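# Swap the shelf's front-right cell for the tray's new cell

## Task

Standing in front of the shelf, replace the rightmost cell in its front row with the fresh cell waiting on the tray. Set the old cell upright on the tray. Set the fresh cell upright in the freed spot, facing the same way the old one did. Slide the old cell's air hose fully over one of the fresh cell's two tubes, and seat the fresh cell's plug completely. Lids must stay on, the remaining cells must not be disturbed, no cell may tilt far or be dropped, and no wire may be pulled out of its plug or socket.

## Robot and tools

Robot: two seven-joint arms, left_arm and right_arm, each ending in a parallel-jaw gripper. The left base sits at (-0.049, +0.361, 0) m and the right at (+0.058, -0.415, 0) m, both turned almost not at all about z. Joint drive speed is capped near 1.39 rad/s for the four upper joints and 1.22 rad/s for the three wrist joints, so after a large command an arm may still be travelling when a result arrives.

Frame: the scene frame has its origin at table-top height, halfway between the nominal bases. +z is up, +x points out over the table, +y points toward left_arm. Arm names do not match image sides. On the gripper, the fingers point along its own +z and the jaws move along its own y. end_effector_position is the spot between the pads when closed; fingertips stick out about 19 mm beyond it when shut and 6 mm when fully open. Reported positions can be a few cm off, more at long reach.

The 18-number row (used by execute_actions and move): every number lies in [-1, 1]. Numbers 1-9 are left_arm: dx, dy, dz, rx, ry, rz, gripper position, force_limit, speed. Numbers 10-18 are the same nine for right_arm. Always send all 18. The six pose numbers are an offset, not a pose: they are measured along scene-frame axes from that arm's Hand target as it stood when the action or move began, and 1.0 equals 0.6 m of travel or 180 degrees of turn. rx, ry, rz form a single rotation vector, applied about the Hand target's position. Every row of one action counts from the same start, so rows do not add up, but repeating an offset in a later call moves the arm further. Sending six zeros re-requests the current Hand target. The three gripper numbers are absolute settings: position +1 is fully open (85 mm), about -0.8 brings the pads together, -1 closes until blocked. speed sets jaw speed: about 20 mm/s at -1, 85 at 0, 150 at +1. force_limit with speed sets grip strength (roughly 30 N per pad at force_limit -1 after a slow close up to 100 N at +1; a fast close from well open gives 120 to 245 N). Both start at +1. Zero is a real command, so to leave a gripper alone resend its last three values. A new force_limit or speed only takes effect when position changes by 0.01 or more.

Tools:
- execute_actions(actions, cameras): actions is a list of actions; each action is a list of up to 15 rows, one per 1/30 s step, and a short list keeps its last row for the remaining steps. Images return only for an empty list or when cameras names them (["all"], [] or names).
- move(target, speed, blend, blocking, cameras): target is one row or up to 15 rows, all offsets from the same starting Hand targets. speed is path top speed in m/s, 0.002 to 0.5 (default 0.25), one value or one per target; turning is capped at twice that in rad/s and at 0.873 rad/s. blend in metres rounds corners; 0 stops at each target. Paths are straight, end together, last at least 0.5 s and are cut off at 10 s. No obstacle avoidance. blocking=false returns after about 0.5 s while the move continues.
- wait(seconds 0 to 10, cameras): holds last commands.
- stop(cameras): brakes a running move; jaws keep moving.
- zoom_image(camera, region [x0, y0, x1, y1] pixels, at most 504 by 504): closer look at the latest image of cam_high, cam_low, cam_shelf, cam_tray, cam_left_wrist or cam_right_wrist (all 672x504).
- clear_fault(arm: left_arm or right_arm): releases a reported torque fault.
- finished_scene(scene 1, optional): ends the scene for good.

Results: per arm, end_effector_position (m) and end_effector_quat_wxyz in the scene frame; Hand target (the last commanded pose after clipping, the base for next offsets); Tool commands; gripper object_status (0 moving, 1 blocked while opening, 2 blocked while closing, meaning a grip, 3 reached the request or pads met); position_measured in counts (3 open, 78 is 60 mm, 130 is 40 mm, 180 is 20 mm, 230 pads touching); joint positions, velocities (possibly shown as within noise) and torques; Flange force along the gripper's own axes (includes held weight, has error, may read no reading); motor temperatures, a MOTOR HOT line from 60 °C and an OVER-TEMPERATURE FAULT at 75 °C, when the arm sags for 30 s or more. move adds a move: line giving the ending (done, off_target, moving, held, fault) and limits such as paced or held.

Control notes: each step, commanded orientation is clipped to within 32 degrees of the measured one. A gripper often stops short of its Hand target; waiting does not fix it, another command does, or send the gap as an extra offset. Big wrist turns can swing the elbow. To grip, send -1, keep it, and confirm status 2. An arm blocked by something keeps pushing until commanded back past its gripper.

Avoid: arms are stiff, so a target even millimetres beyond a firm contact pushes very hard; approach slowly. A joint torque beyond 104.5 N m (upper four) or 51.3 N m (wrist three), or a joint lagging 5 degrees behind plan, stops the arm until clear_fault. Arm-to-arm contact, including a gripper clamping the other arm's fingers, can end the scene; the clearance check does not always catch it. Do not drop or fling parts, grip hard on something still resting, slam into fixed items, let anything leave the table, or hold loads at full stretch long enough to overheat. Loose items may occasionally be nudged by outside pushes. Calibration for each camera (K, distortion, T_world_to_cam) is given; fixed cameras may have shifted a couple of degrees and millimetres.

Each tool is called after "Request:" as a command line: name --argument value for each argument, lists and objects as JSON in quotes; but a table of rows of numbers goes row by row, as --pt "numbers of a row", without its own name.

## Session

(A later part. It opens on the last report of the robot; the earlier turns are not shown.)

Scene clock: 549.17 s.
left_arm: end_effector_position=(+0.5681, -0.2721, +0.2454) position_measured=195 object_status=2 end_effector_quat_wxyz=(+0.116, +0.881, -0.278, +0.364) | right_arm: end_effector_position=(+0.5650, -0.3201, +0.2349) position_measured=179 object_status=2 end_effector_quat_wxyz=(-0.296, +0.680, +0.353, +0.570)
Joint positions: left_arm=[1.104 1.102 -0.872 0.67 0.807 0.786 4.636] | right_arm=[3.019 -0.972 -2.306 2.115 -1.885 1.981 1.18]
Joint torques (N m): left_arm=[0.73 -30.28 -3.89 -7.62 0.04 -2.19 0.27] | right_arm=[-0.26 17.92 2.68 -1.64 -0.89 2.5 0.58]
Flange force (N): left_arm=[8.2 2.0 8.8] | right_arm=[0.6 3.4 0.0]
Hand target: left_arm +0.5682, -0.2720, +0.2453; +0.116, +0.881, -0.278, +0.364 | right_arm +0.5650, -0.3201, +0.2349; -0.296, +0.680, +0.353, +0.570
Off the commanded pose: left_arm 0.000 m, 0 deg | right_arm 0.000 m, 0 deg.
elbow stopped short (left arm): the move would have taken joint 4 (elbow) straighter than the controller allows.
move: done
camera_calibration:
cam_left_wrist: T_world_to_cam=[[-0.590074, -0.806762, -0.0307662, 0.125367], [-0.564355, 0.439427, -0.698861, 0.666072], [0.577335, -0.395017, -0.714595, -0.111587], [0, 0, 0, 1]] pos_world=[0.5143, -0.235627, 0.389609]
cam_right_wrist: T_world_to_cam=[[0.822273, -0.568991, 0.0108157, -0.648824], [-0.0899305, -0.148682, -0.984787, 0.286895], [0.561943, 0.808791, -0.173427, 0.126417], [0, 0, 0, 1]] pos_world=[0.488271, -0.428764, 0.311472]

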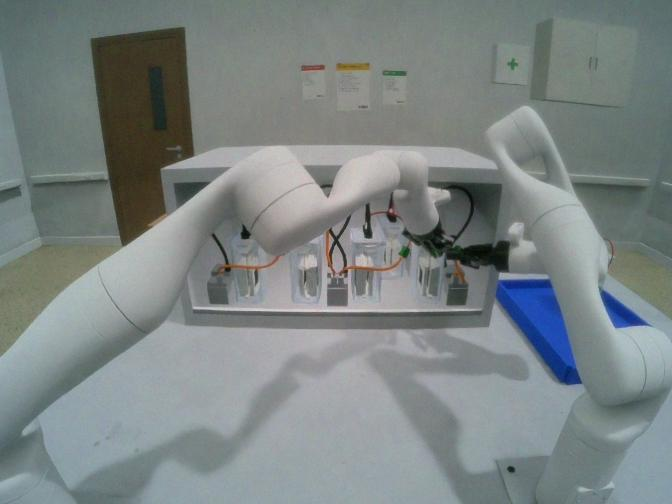

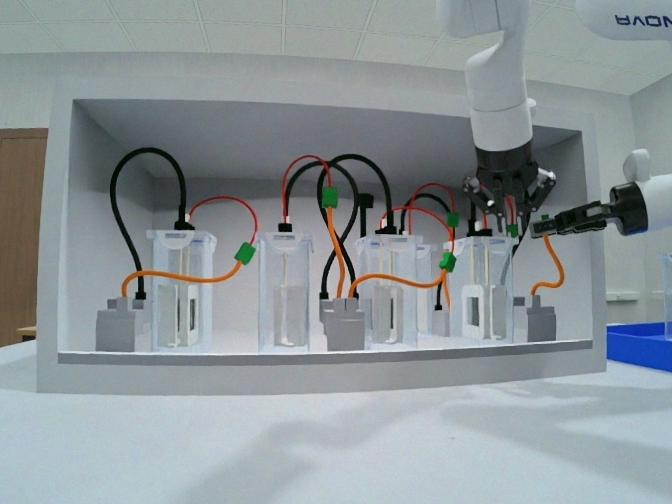

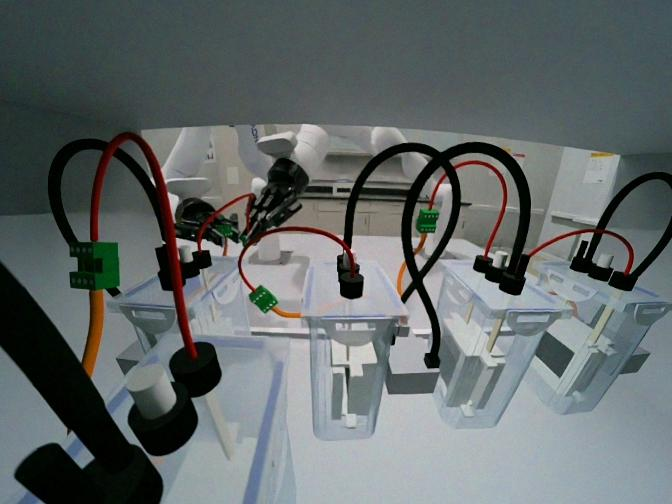

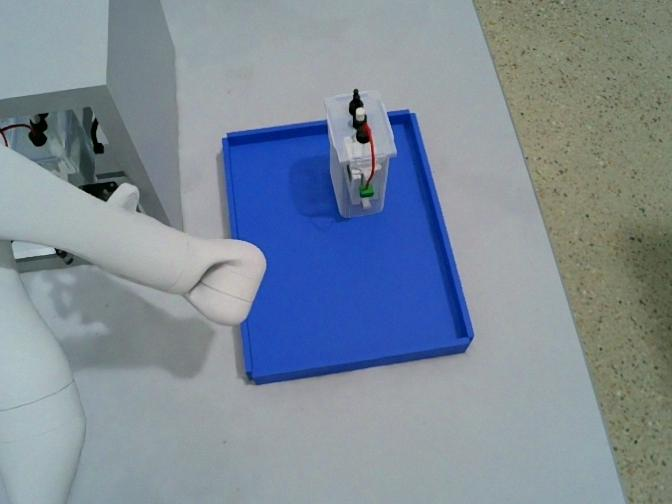

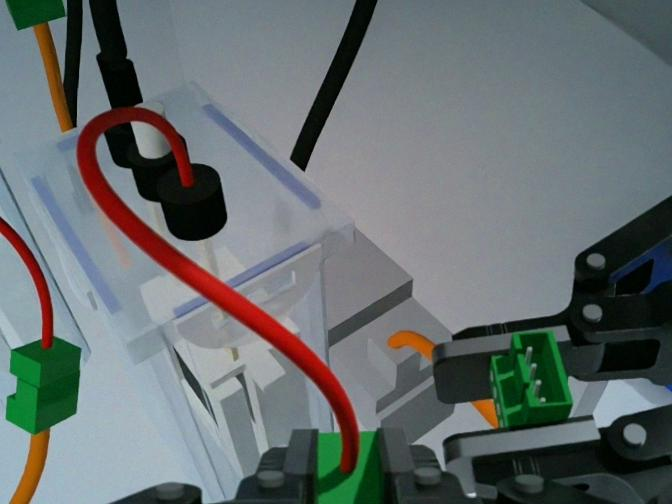

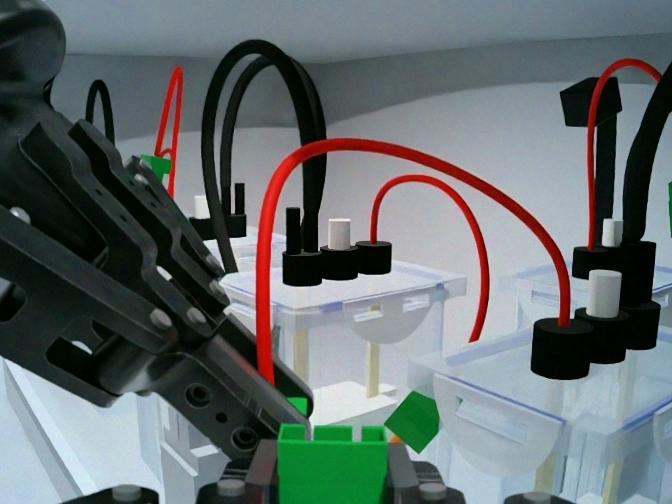

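Request:
move --pt "0.02 0.0 -0.07 0 0 0 -1 0.5 -1 0 0 0 0 0 0 -1 1 -1" --pt "0.02 0.0 -0.07 0 0 0 -0.2 0.5 -1 0 0 0 0 0 0 -1 1 -1" --speed 0.07 --cameras '["cam_left_wrist","cam_low","cam_right_wrist"]'

Scene clock: 552.43 s.
left_arm: end_effector_position=(+0.5750, -0.2719, +0.2211) position_measured=195 object_status=2 end_effector_quat_wxyz=(+0.115, +0.881, -0.278, +0.364) | right_arm: end_effector_position=(+0.5650, -0.3201, +0.2349) position_measured=179 object_status=2 end_effector_quat_wxyz=(-0.296, +0.680, +0.353, +0.570)
Joint positions: left_arm=[1.095 1.131 -0.857 0.683 0.822 0.745 4.617] | right_arm=[3.019 -0.972 -2.306 2.115 -1.885 1.981 1.18]
Joint torques (N m): left_arm=[0.79 -30.3 -3.92 -7.36 0.06 -2.16 0.22] | right_arm=[-0.25 17.91 2.58 -1.64 -0.84 2.51 0.57]
Flange force (N): left_arm=[9.4 2.3 9.6] | right_arm=[0.7 3.4 0.1]
Hand target: left_arm +0.5750, -0.2719, +0.2212; +0.115, +0.881, -0.278, +0.364 (not the last commanded pose) | right_arm +0.5650, -0.3201, +0.2349; -0.296, +0.680, +0.353, +0.570
Tool commands: left_gripper/position=-1.0 left_gripper/force_limit=+0.5 left_gripper/speed=-1.0 right_gripper/position=-1.0 right_gripper/force_limit=+1.0 right_gripper/speed=-1.0
Off the commanded pose: left_arm 0.019 m, 0 deg | right_arm 0.000 m, 0 deg.
move: held (left_arm; a check stopped the path); path passed 0 of 2 targets; target 2's new numbers were not sent; limits=held
pose unreachable (left arm): on one or more control steps of this call, first in action 0 (counted from 0), this arm could not follow its commanded pose, so it was not sent that pose on those steps. It may still have moved: this result reports where it is.
cause: moving toward the commanded pose would bring a part of the arm too close to another arm (this arm's gripper and the right arm's gripper, 8 mm apart when this arm was first held).
camera_calibration:
cam_left_wrist: T_world_to_cam=[[-0.589873, -0.806906, -0.0308577, 0.128666], [-0.564538, 0.439415, -0.698721, 0.652982], [0.577362, -0.394736, -0.714728, -0.132796], [0, 0, 0, 1]] pos_world=[0.521201, -0.235528, 0.365309]
cam_right_wrist: T_world_to_cam=[[0.822273, -0.568991, 0.0108157, -0.648824], [-0.0899305, -0.148682, -0.984787, 0.286895], [0.561943, 0.808791, -0.173427, 0.126417], [0, 0, 0, 1]] pos_world=[0.488271, -0.428764, 0.311472]
Images, in order (width x height): cam_low 672x504, cam_left_wrist 672x504, cam_right_wrist 672x504.

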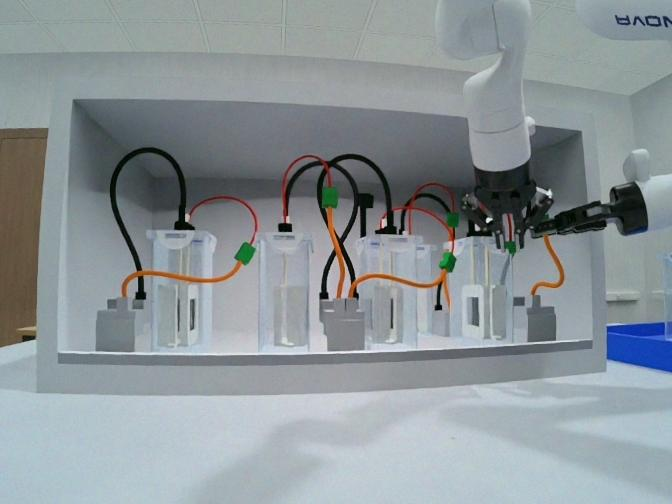

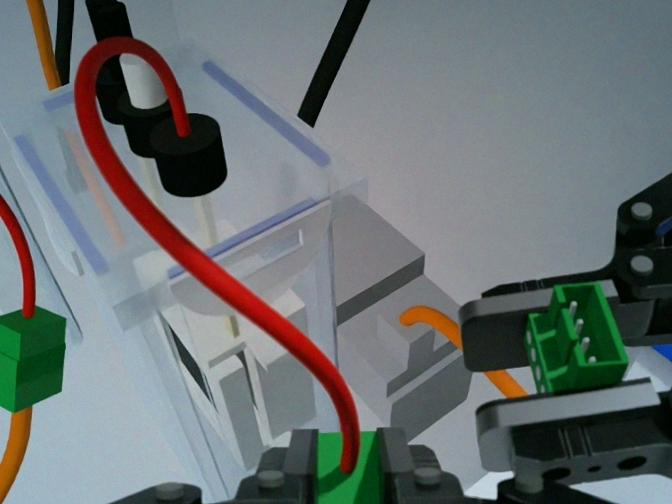

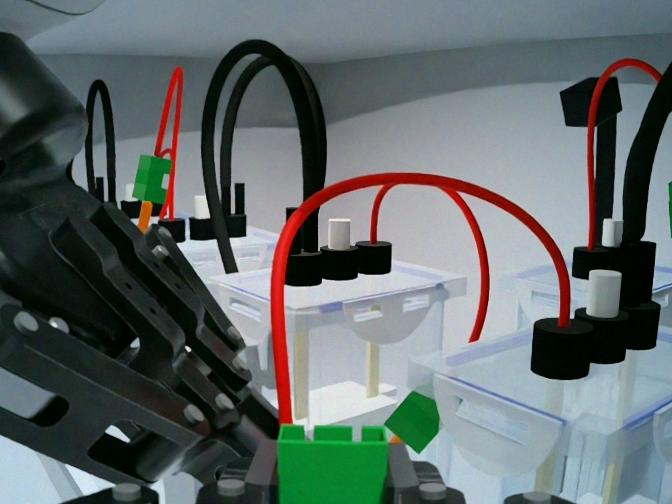

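Request:
move --pt "0 0 0 0 0 0 -1 0.5 -1 0 0 0 0 0 0 -0.2 1 -1" --cameras '["cam_left_wrist","cam_low","cam_right_wrist"]'

Scene clock: 557.27 s.
left_arm: end_effector_position=(+0.5750, -0.2720, +0.2212) position_measured=195 object_status=2 end_effector_quat_wxyz=(+0.115, +0.881, -0.278, +0.364) | right_arm: end_effector_position=(+0.5650, -0.3201, +0.2349) position_measured=154 object_status=0 end_effector_quat_wxyz=(-0.296, +0.680, +0.353, +0.570)
Joint positions: left_arm=[1.095 1.131 -0.857 0.683 0.822 0.745 4.617] | right_arm=[3.019 -0.972 -2.306 2.115 -1.885 1.981 1.18]
Joint torques (N m): left_arm=[0.71 -30.6 -3.97 -7.45 0.04 -2.16 0.29] | right_arm=[-0.15 18.15 2.63 -1.65 -0.93 2.56 0.63]
Flange force (N): left_arm=[8.7 2.2 9.8] | right_arm=[0.4 3.5 0.3]
Hand target: left_arm +0.5750, -0.2720, +0.2212; +0.115, +0.881, -0.278, +0.364 | right_arm +0.5650, -0.3201, +0.2349; -0.296, +0.680, +0.353, +0.570
Off the commanded pose: left_arm 0.000 m, 0 deg | right_arm 0.000 m, 0 deg.
move: done
camera_calibration:
cam_left_wrist: T_world_to_cam=[[-0.589951, -0.80685, -0.0308395, 0.128577], [-0.56448, 0.439443, -0.698751, 0.653026], [0.577339, -0.39482, -0.7147, -0.132724], [0, 0, 0, 1]] pos_world=[0.521101, -0.235628, 0.365409]
cam_right_wrist: T_world_to_cam=[[0.822273, -0.568991, 0.0108157, -0.648824], [-0.0899305, -0.148682, -0.984787, 0.286895], [0.561943, 0.808791, -0.173427, 0.126417], [0, 0, 0, 1]] pos_world=[0.488271, -0.428764, 0.311472]
Images, in order (width x height): cam_low 672x504, cam_left_wrist 672x504, cam_right_wrist 672x504.

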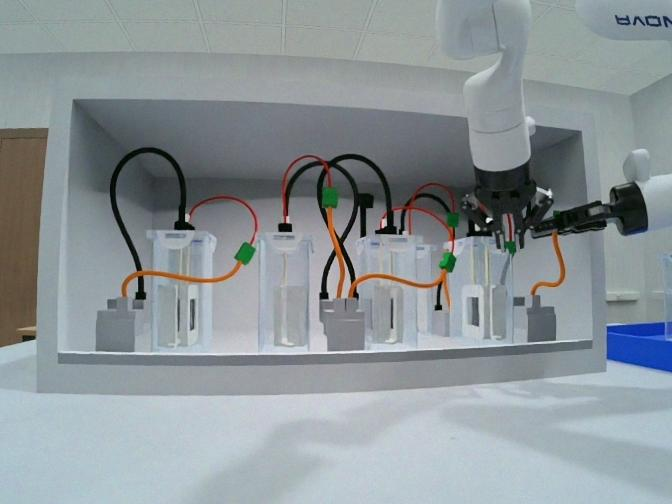

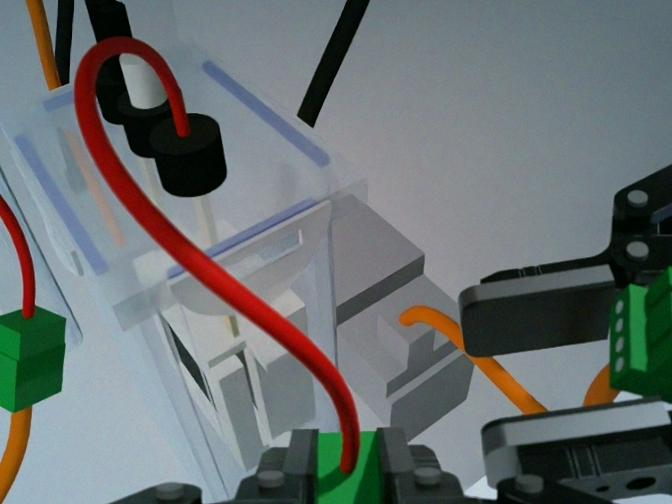

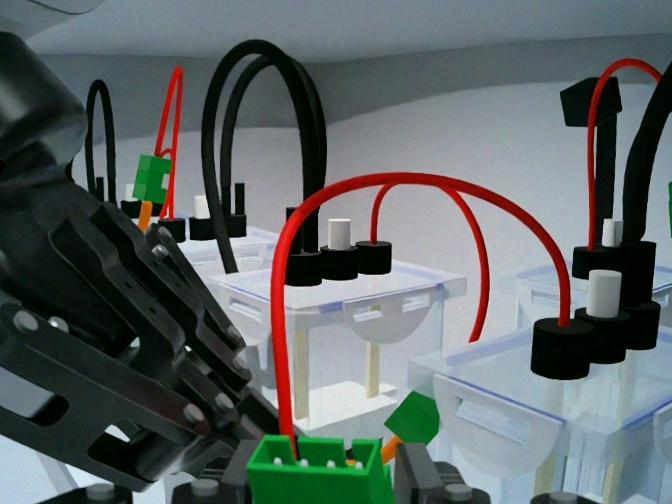

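Request:
move --target '[0,0,0,0,0,0,-1,0.5,-1,-0.1,-0.13,0.04,0,0,0,-0.2,1,-1]' --speed 0.1 --cameras '["cam_left_wrist","cam_low","cam_right_wrist"]'

Scene clock: 561.67 s.
left_arm: end_effector_position=(+0.5750, -0.2720, +0.2212) position_measured=195 object_status=2 end_effector_quat_wxyz=(+0.115, +0.881, -0.278, +0.364) | right_arm: end_effector_position=(+0.5050, -0.3981, +0.2589) position_measured=154 object_status=3 end_effector_quat_wxyz=(-0.296, +0.680, +0.353, +0.570)
Joint positions: left_arm=[1.095 1.131 -0.857 0.683 0.822 0.745 4.617] | right_arm=[3.242 -0.933 -2.227 2.136 -1.59 2.102 1.312]
Joint torques (N m): left_arm=[0.7 -30.59 -3.97 -7.45 0.03 -2.16 0.27] | right_arm=[0.11 17.02 2.46 -1.37 -0.72 2.7 0.55]
Flange force (N): left_arm=[8.7 2.2 9.7] | right_arm=[0.8 3.0 0.0]
Hand target: left_arm +0.5750, -0.2720, +0.2212; +0.115, +0.881, -0.278, +0.364 | right_arm +0.5050, -0.3981, +0.2589; -0.296, +0.680, +0.353, +0.570
Off the commanded pose: left_arm 0.000 m, 0 deg | right_arm 0.000 m, 0 deg.
joint sent to its limit (right arm) — joint 6 (wrist pitch), upper limit. The joint targets still meet the commanded pose.
move: done
camera_calibration:
cam_left_wrist: T_world_to_cam=[[-0.589951, -0.80685, -0.0308395, 0.128577], [-0.56448, 0.439443, -0.698751, 0.653026], [0.577339, -0.39482, -0.7147, -0.132724], [0, 0, 0, 1]] pos_world=[0.521101, -0.235628, 0.365409]
cam_right_wrist: T_world_to_cam=[[0.822273, -0.568991, 0.0108157, -0.64421], [-0.0899305, -0.148682, -0.984787, 0.293546], [0.561943, 0.808791, -0.173427, 0.227326], [0, 0, 0, 1]] pos_world=[0.428371, -0.506764, 0.335472]
Images, in order (width x height): cam_low 672x504, cam_left_wrist 672x504, cam_right_wrist 672x504.

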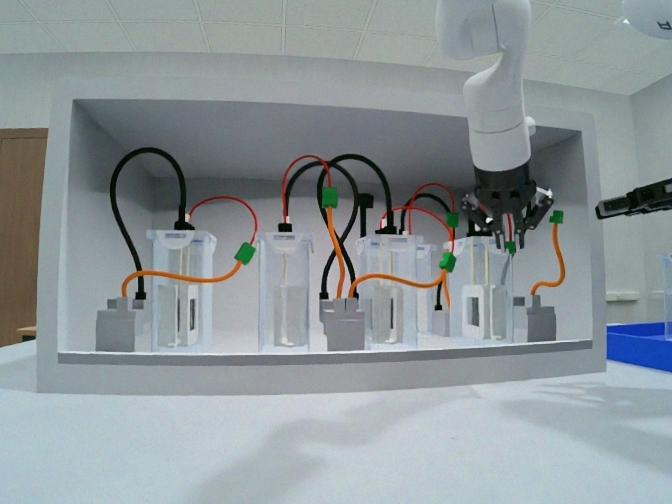

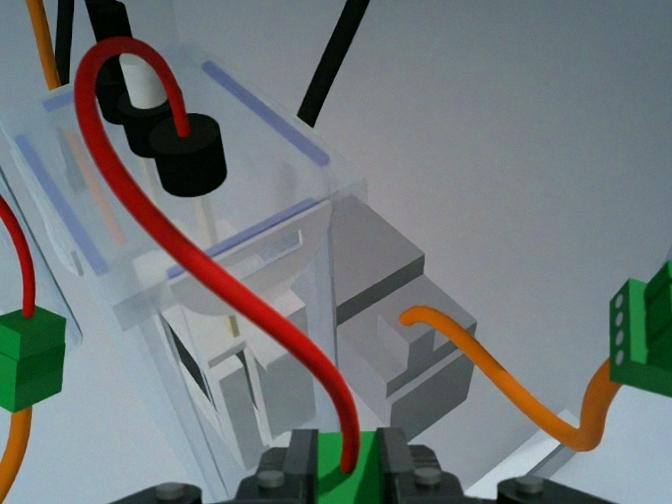

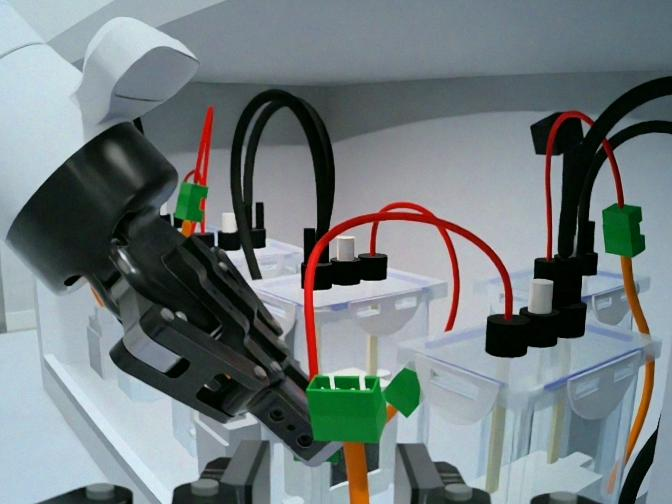

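Request:
zoom_image --camera "cam_right_wrist" --region '[420, 180, 660, 400]'

Request:
zoom_image --camera "cam_right_wrist" --region '[230, 180, 430, 300]'

Request:
zoom_image --camera "cam_shelf" --region '[120, 220, 240, 320]'

Scaled by 2.100.

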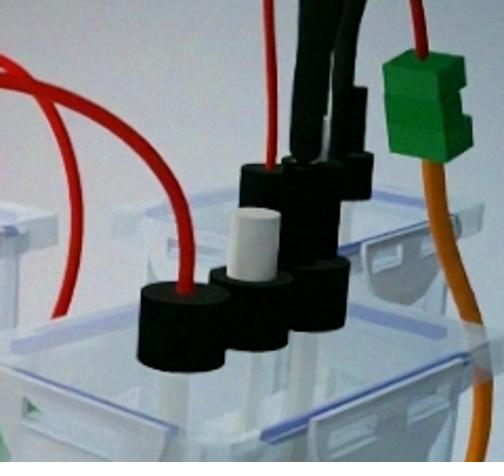

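Scaled by 2.520.

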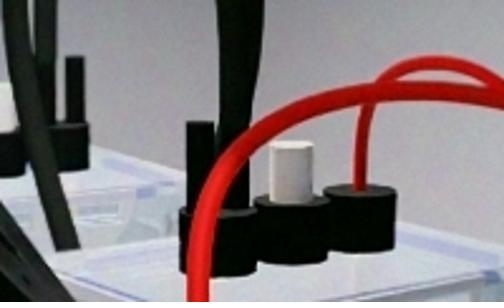

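This scene's latest camera images include none from cam_shelf. They are from: cam_low, cam_left_wrist, cam_right_wrist. cam_shelf's image comes with the result of a call that names it in "cameras".

Request:
move --pt "0 0 0 0 0 0 -0.2 0.5 -1 0 0 0 0 0 0 -0.2 1 -1" --pt "-0.1 0.13 0.12 0 0 0 -0.2 0.5 -1 0 0 0 0 0 0 -0.2 1 -1" --speed 0.1 --cameras '["all"]'

Scene clock: 579.10 s.
left_arm: end_effector_position=(+0.5150, -0.1940, +0.2932) position_measured=154 object_status=3 end_effector_quat_wxyz=(+0.115, +0.881, -0.278, +0.364) | right_arm: end_effector_position=(+0.5050, -0.3981, +0.2590) position_measured=154 object_status=3 end_effector_quat_wxyz=(-0.296, +0.680, +0.353, +0.570)
Joint positions: left_arm=[1.236 0.83 -0.855 1.134 0.822 0.654 4.399] | right_arm=[3.242 -0.933 -2.227 2.136 -1.59 2.102 1.312]
Joint torques (N m): left_arm=[0.77 -25.38 -4.67 -8.48 0.29 -2.06 0.28] | right_arm=[-0.19 16.92 2.47 -1.29 -0.55 2.66 0.58]
Flange force (N): left_arm=[5.8 0.8 6.4] | right_arm=[0.7 3.8 -0.3]
Hand target: left_arm +0.5150, -0.1940, +0.2932; +0.115, +0.881, -0.278, +0.364 | right_arm +0.5050, -0.3981, +0.2590; -0.296, +0.680, +0.353, +0.570
Off the commanded pose: left_arm 0.000 m, 0 deg | right_arm 0.000 m, 0 deg.
move: done
camera_calibration:
cam_left_wrist: T_world_to_cam=[[-0.589907, -0.806883, -0.0308157, 0.158357], [-0.564571, 0.439437, -0.698681, 0.635258], [0.577295, -0.394759, -0.714769, -0.015827], [0, 0, 0, 1]] pos_world=[0.461201, -0.157628, 0.43741]
cam_right_wrist: T_world_to_cam=[[0.822273, -0.568991, 0.0108157, -0.644128], [-0.0899305, -0.148682, -0.984787, 0.293537], [0.561943, 0.808791, -0.173427, 0.227382], [0, 0, 0, 1]] pos_world=[0.428271, -0.506764, 0.335472]

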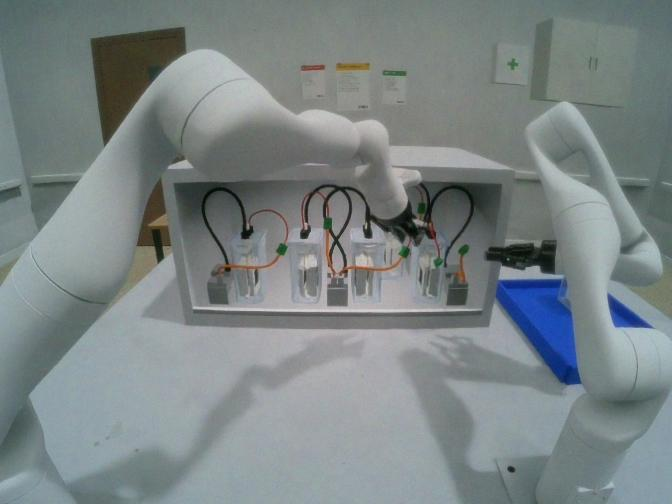

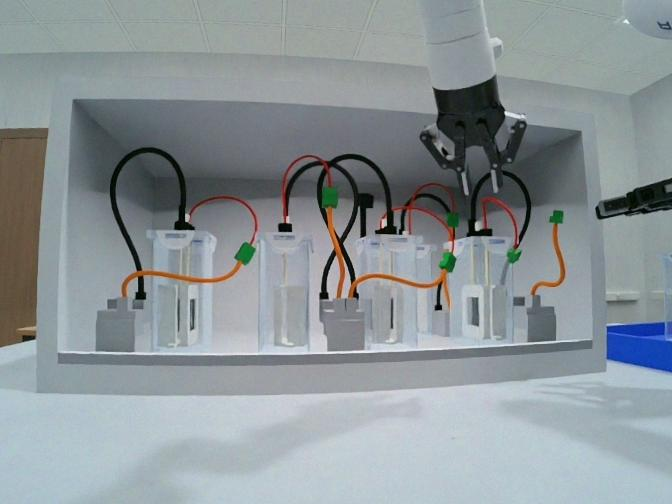

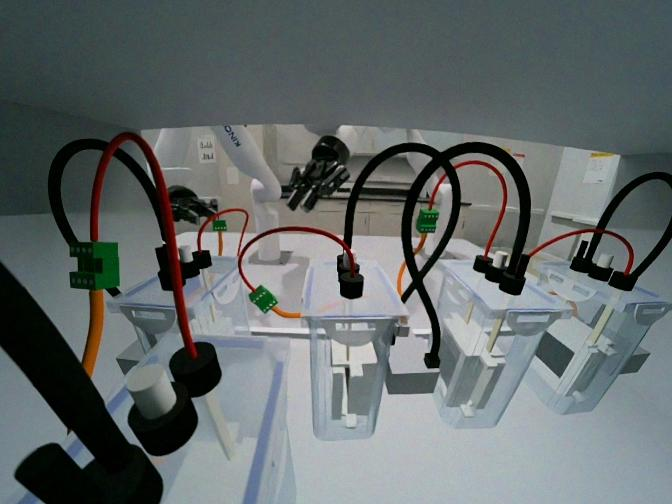

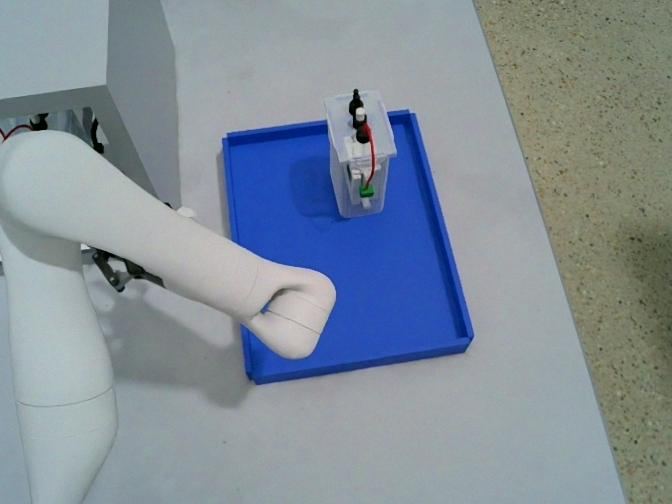

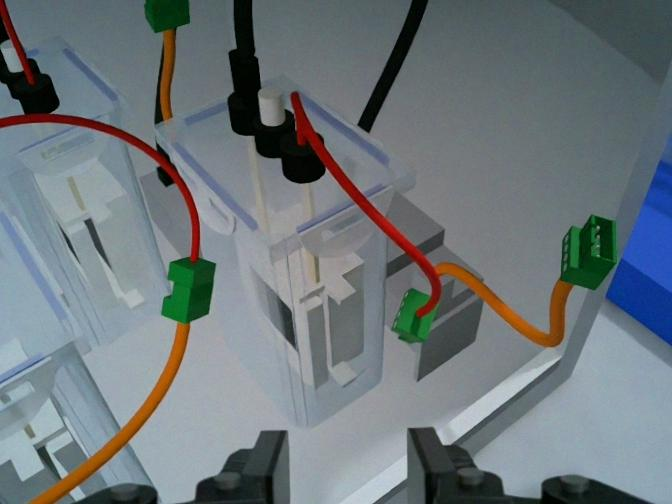

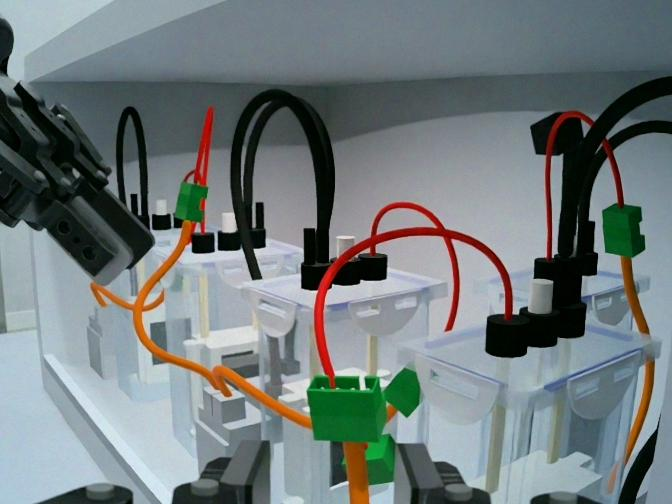

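Request:
zoom_image --camera "cam_left_wrist" --region '[200, 20, 380, 200]'

Request:
zoom_image --camera "cam_shelf" --region '[120, 200, 260, 320]'

Request:
zoom_image --camera "cam_tray" --region '[320, 80, 410, 170]'

Scaled by 2.800.

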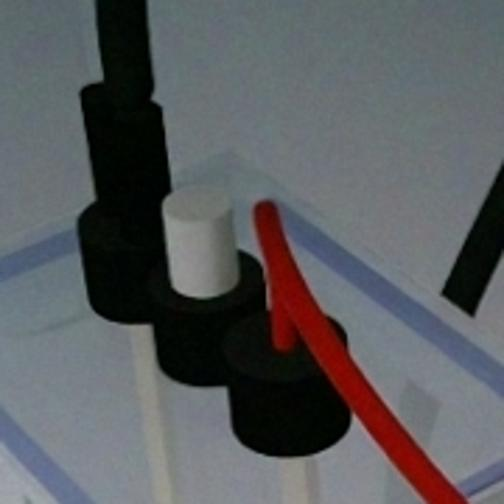

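Scaled by 3.600 from the camera's 672x504 image, which has a finer 960x720 frame.

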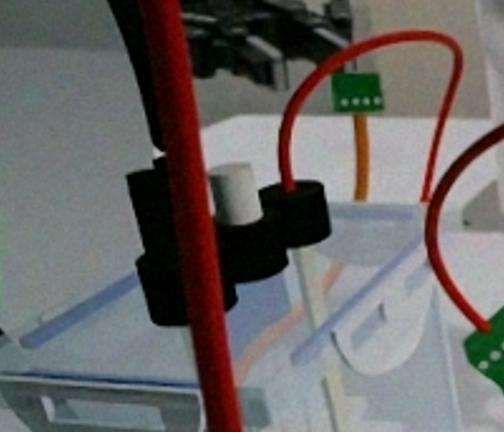

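Scaled by 5.600 from the camera's 672x504 image, which has a finer 960x720 frame.

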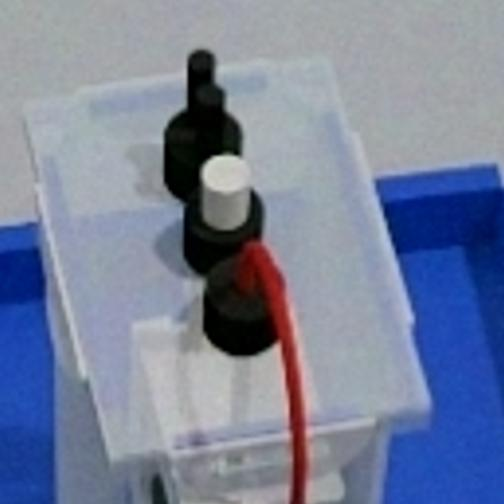

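Request:
zoom_image --camera "cam_left_wrist" --region '[140, 60, 500, 440]'

Request:
zoom_image --camera "cam_high" --region '[400, 220, 500, 320]'

Request:
zoom_image --camera "cam_low" --region '[430, 210, 590, 370]'

Scaled by 1.326.

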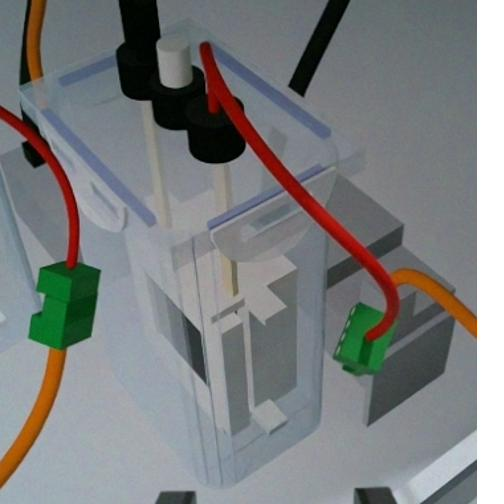

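Scaled by 5.040 from the camera's 672x504 image, which has a finer 960x720 frame.

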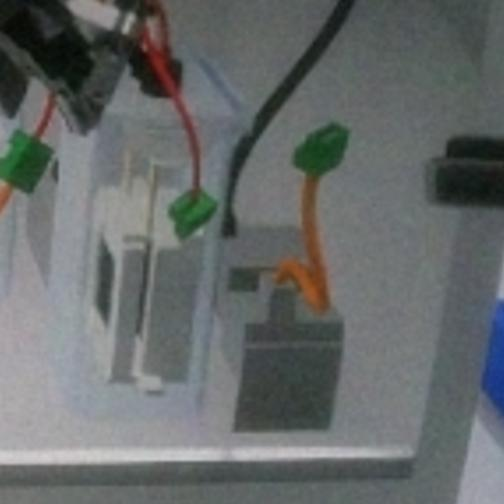

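Scaled by 3.150 from the camera's 672x504 image, which has a finer 960x720 frame.

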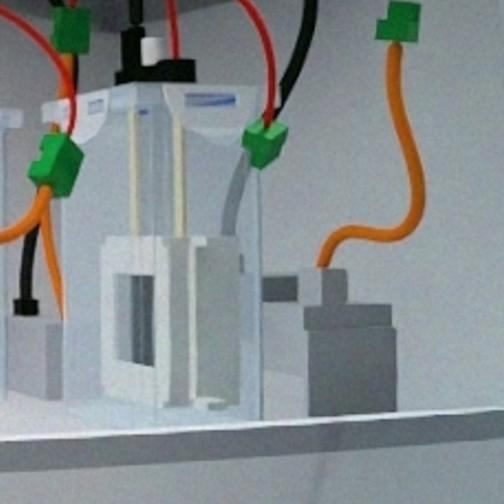

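Request:
move --pt "-0.16 0.16 0.26 0 0 0 -0.2 0.5 -1 -0.075 0.113 0.068 -0.1062 0.2044 -0.2919 -0.2 1 -0.5" --pt "-0.16 0.16 0.26 0 0 0 -0.2 0.5 -1 -0.0083 0.18 -0.0983 -0.1062 0.2044 -0.2919 0.7 -1 -0.5" --speed 0.15 --cameras '["all"]'

Scene clock: 720.20 s.
left_arm: end_effector_position=(+0.4190, -0.0979, +0.4492) position_measured=154 object_status=3 end_effector_quat_wxyz=(+0.115, +0.881, -0.278, +0.364) | right_arm: end_effector_position=(+0.5000, -0.2901, +0.2000) position_measured=41 object_status=0 end_effector_quat_wxyz=(+0.000, +0.940, +0.001, +0.342)
Joint positions: left_arm=[1.511 0.461 -1.084 1.298 0.567 0.842 4.483] | right_arm=[1.771 -1.186 -1.288 2.283 -1.713 1.149 -0.466]
Joint torques (N m): left_arm=[0.78 -17.25 -3.54 -9.63 0.26 -2.13 0.3] | right_arm=[-0.25 13.31 7.15 -4.21 -1.44 -0.92 0.57]
Flange force (N): left_arm=[6.6 0.1 4.8] | right_arm=[2.1 -3.0 -0.2]
Hand target: left_arm +0.4190, -0.0979, +0.4492; +0.115, +0.881, -0.278, +0.364 | right_arm +0.5000, -0.2901, +0.2000; +0.000, +0.940, +0.001, +0.342
Off the commanded pose: left_arm 0.000 m, 0 deg | right_arm 0.000 m, 0 deg.
move: done
camera_calibration:
cam_left_wrist: T_world_to_cam=[[-0.58994, -0.806858, -0.0308565, 0.183973], [-0.564536, 0.439484, -0.698679, 0.6478], [0.577295, -0.394759, -0.71477, 0.189052], [0, 0, 0, 1]] pos_world=[0.365101, -0.0616278, 0.59341]
cam_right_wrist: T_world_to_cam=[[0.0133019, -0.999906, 0.00345171, -0.296982], [-0.765207, -0.0124017, -0.643665, 0.560083], [0.643647, 0.00592073, -0.765299, -0.0228679], [0, 0, 0, 1]] pos_world=[0.447248, -0.289872, 0.34403]

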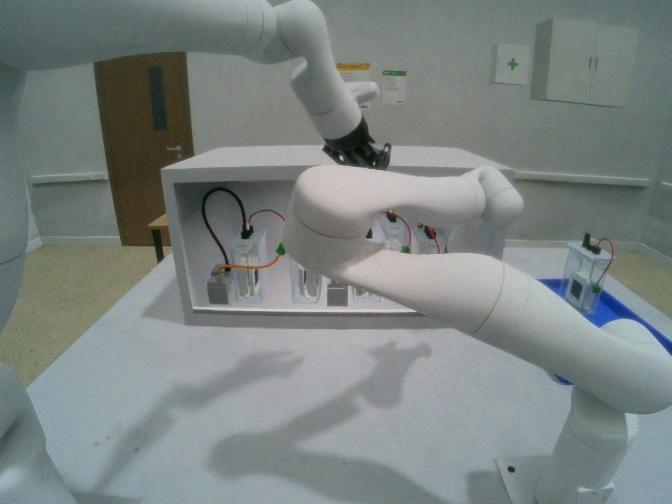

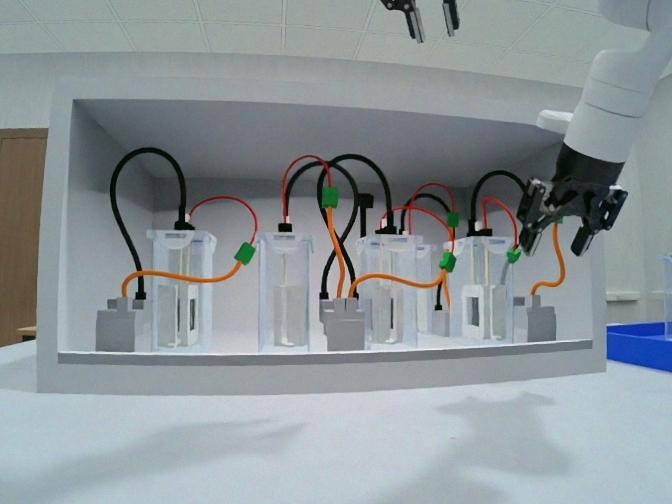

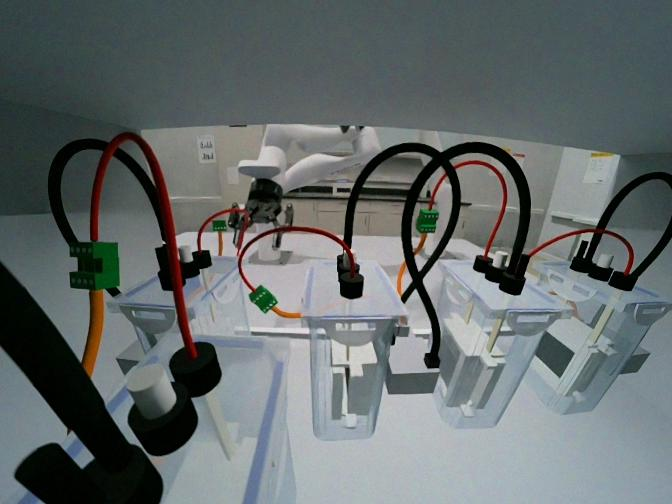

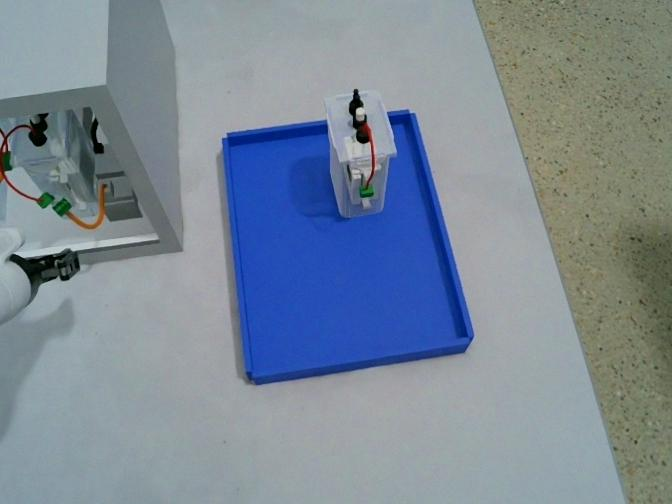

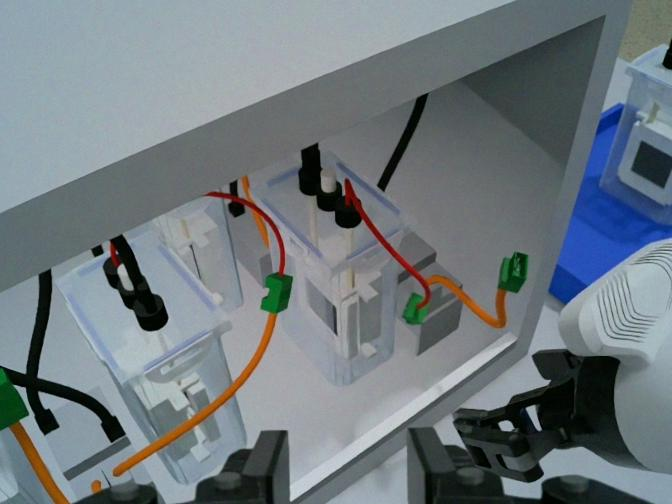

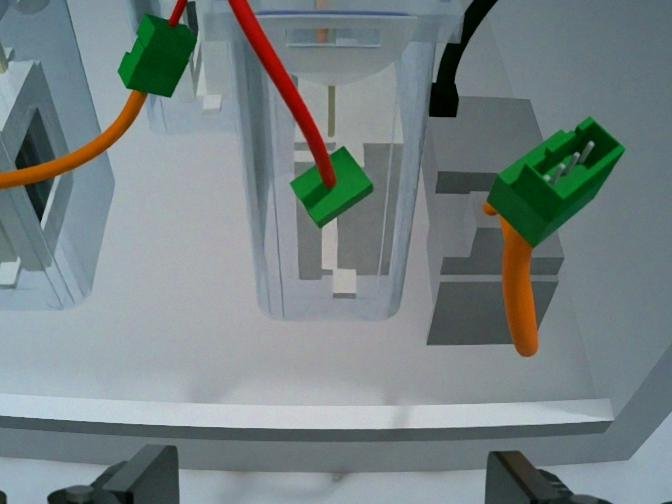

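Request:
move --pt "0 0 0 0 0 0 -0.2 0.5 -1 0.1 0.0067 -0.05 0 -0.111 0 0.85 -1 -0.5" --speed 0.12 --cameras '["cam_right_wrist","cam_low","cam_high"]'

Scene clock: 747.27 s.
left_arm: end_effector_position=(+0.4190, -0.0979, +0.4492) position_measured=154 object_status=3 end_effector_quat_wxyz=(+0.115, +0.881, -0.278, +0.364) | right_arm: end_effector_position=(+0.5600, -0.2861, +0.1700) position_measured=22 object_status=3 end_effector_quat_wxyz=(+0.000, +0.866, +0.001, +0.500)
Joint positions: left_arm=[1.511 0.461 -1.084 1.298 0.567 0.842 4.483] | right_arm=[1.825 -1.523 -1.476 2.421 -2.457 1.187 -0.268]
Joint torques (N m): left_arm=[0.81 -17.24 -3.54 -9.62 0.27 -2.1 0.28] | right_arm=[-0.1 14.63 7.77 -0.4 -2.18 -0.69 0.63]
Flange force (N): left_arm=[6.6 0.1 4.8] | right_arm=[0.6 -2.5 2.1]
Hand target: left_arm +0.4190, -0.0979, +0.4492; +0.115, +0.881, -0.278, +0.364 | right_arm +0.5600, -0.2861, +0.1700; +0.000, +0.866, +0.001, +0.500
Off the commanded pose: left_arm 0.000 m, 0 deg | right_arm 0.000 m, 0 deg.
move: done
camera_calibration:
cam_right_wrist: T_world_to_cam=[[0.0113223, -0.999906, 0.00778812, -0.293305], [-0.499258, -0.0124013, -0.866365, 0.475607], [0.86638, 0.00592094, -0.499351, -0.254443], [0, 0, 0, 1]] pos_world=[0.461215, -0.285872, 0.287277]
Images, in order (width x height): cam_high 672x504, cam_low 672x504, cam_right_wrist 672x504.

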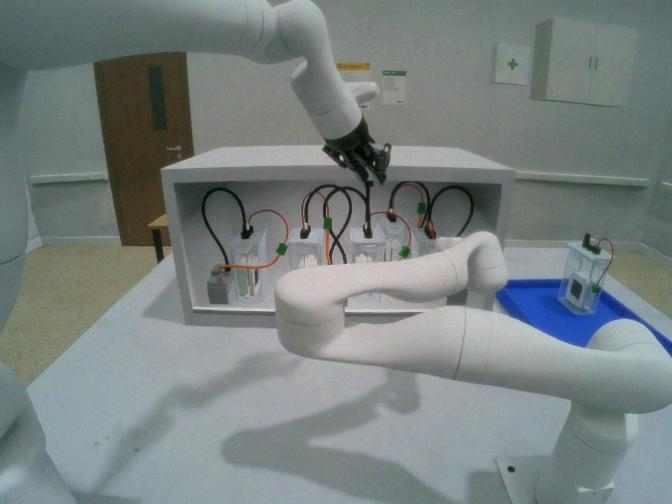

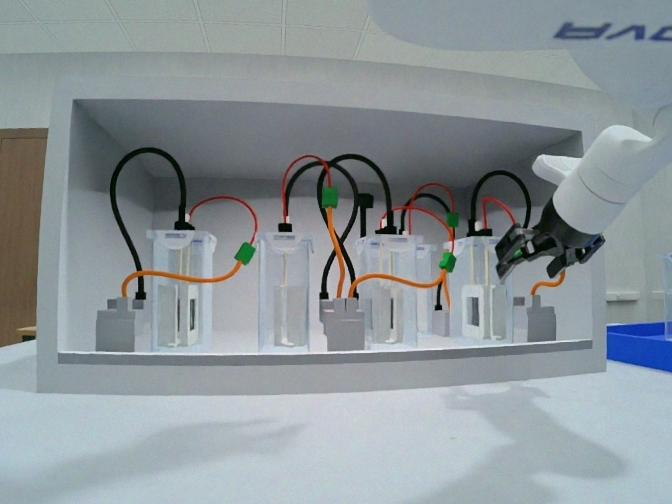

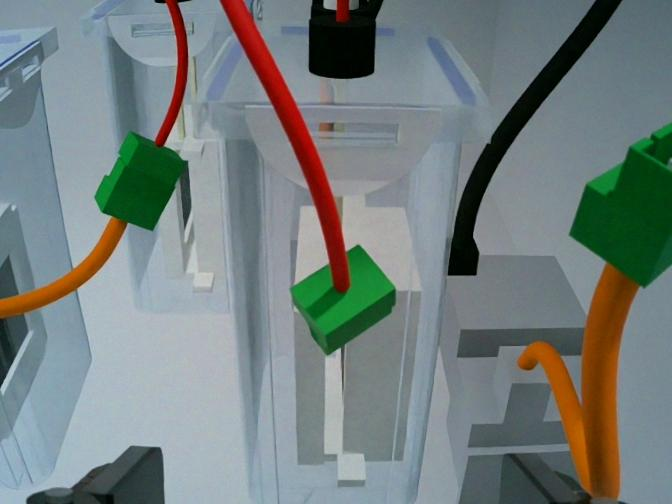

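Request:
move --pt "0 0 0 0 0 0 -0.2 0.5 -1 0.0417 -0.0008 -0.0117 0 -0.122 0 0.85 -1 -0.5" --pt "0 0 0 0 0 0 -0.2 0.5 -1 0.11 -0.0008 -0.0117 0 -0.139 0 0.85 -1 -0.5" --speed 0.08 --blend '[0.01,0]' --cameras '["cam_right_wrist","cam_low","cam_tray","cam_shelf"]'

Scene clock: 756.63 s.
left_arm: end_effector_position=(+0.4190, -0.0979, +0.4492) position_measured=154 object_status=3 end_effector_quat_wxyz=(+0.115, +0.881, -0.278, +0.364) | right_arm: end_effector_position=(+0.6260, -0.2866, +0.1629) position_measured=22 object_status=3 end_effector_quat_wxyz=(+0.000, +0.737, +0.001, +0.676)
Joint positions: left_arm=[1.511 0.461 -1.084 1.298 0.567 0.842 4.483] | right_arm=[1.813 -2.024 -1.641 2.312 -3.254 0.999 -0.36]
Joint torques (N m): left_arm=[0.83 -17.24 -3.56 -9.66 0.28 -2.11 0.27] | right_arm=[0.08 13.91 8 4.95 -2.03 -1.19 0.59]
Flange force (N): left_arm=[6.5 0.1 4.8] | right_arm=[-1.4 0.8 1.1]
Hand target: left_arm +0.4190, -0.0979, +0.4492; +0.115, +0.881, -0.278, +0.364 | right_arm +0.6260, -0.2866, +0.1629; +0.000, +0.737, +0.001, +0.676
Off the commanded pose: left_arm 0.000 m, 0 deg | right_arm 0.000 m, 0 deg.
move: done
camera_calibration:
cam_right_wrist: T_world_to_cam=[[0.00695773, -0.999907, 0.0117459, -0.292403], [-0.0859945, -0.0123009, -0.99622, 0.26487], [0.996271, 0.00592135, -0.086072, -0.463715], [0, 0, 0, 1]] pos_world=[0.486798, -0.286372, 0.22739]
Images, in order (width x height): cam_low 672x504, cam_shelf 672x504, cam_tray 672x504, cam_right_wrist 672x504.

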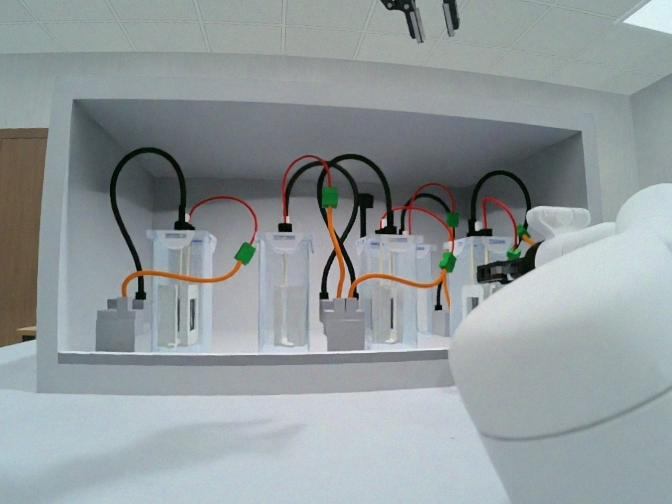

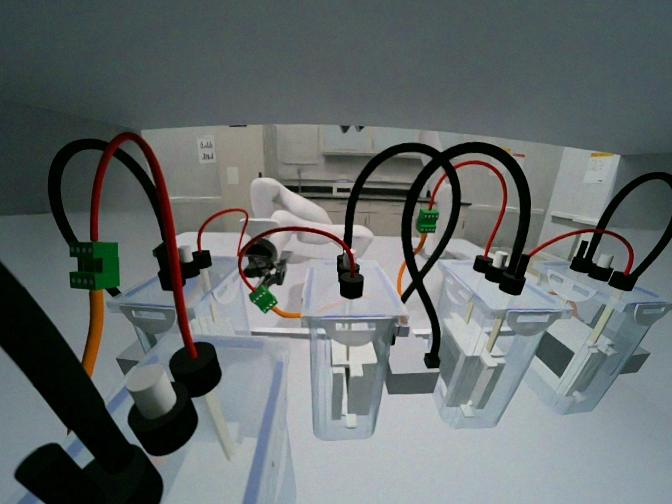

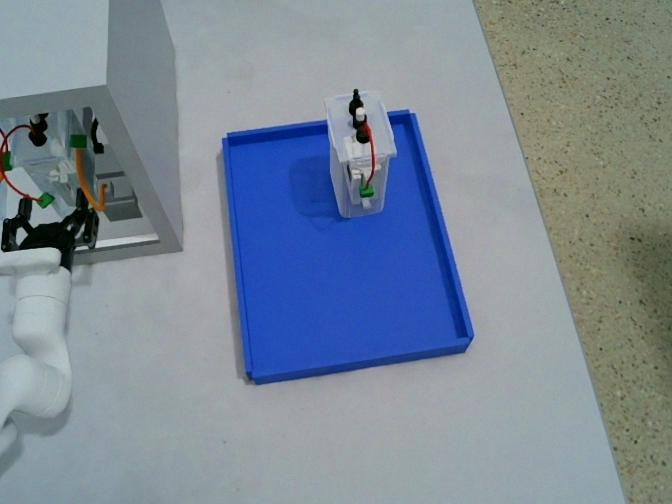

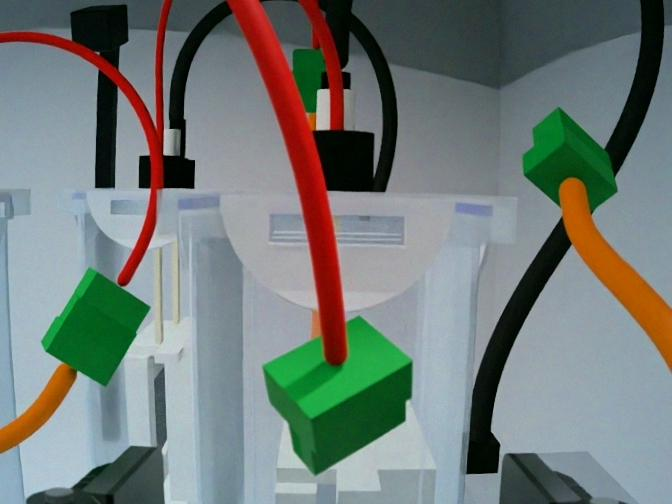

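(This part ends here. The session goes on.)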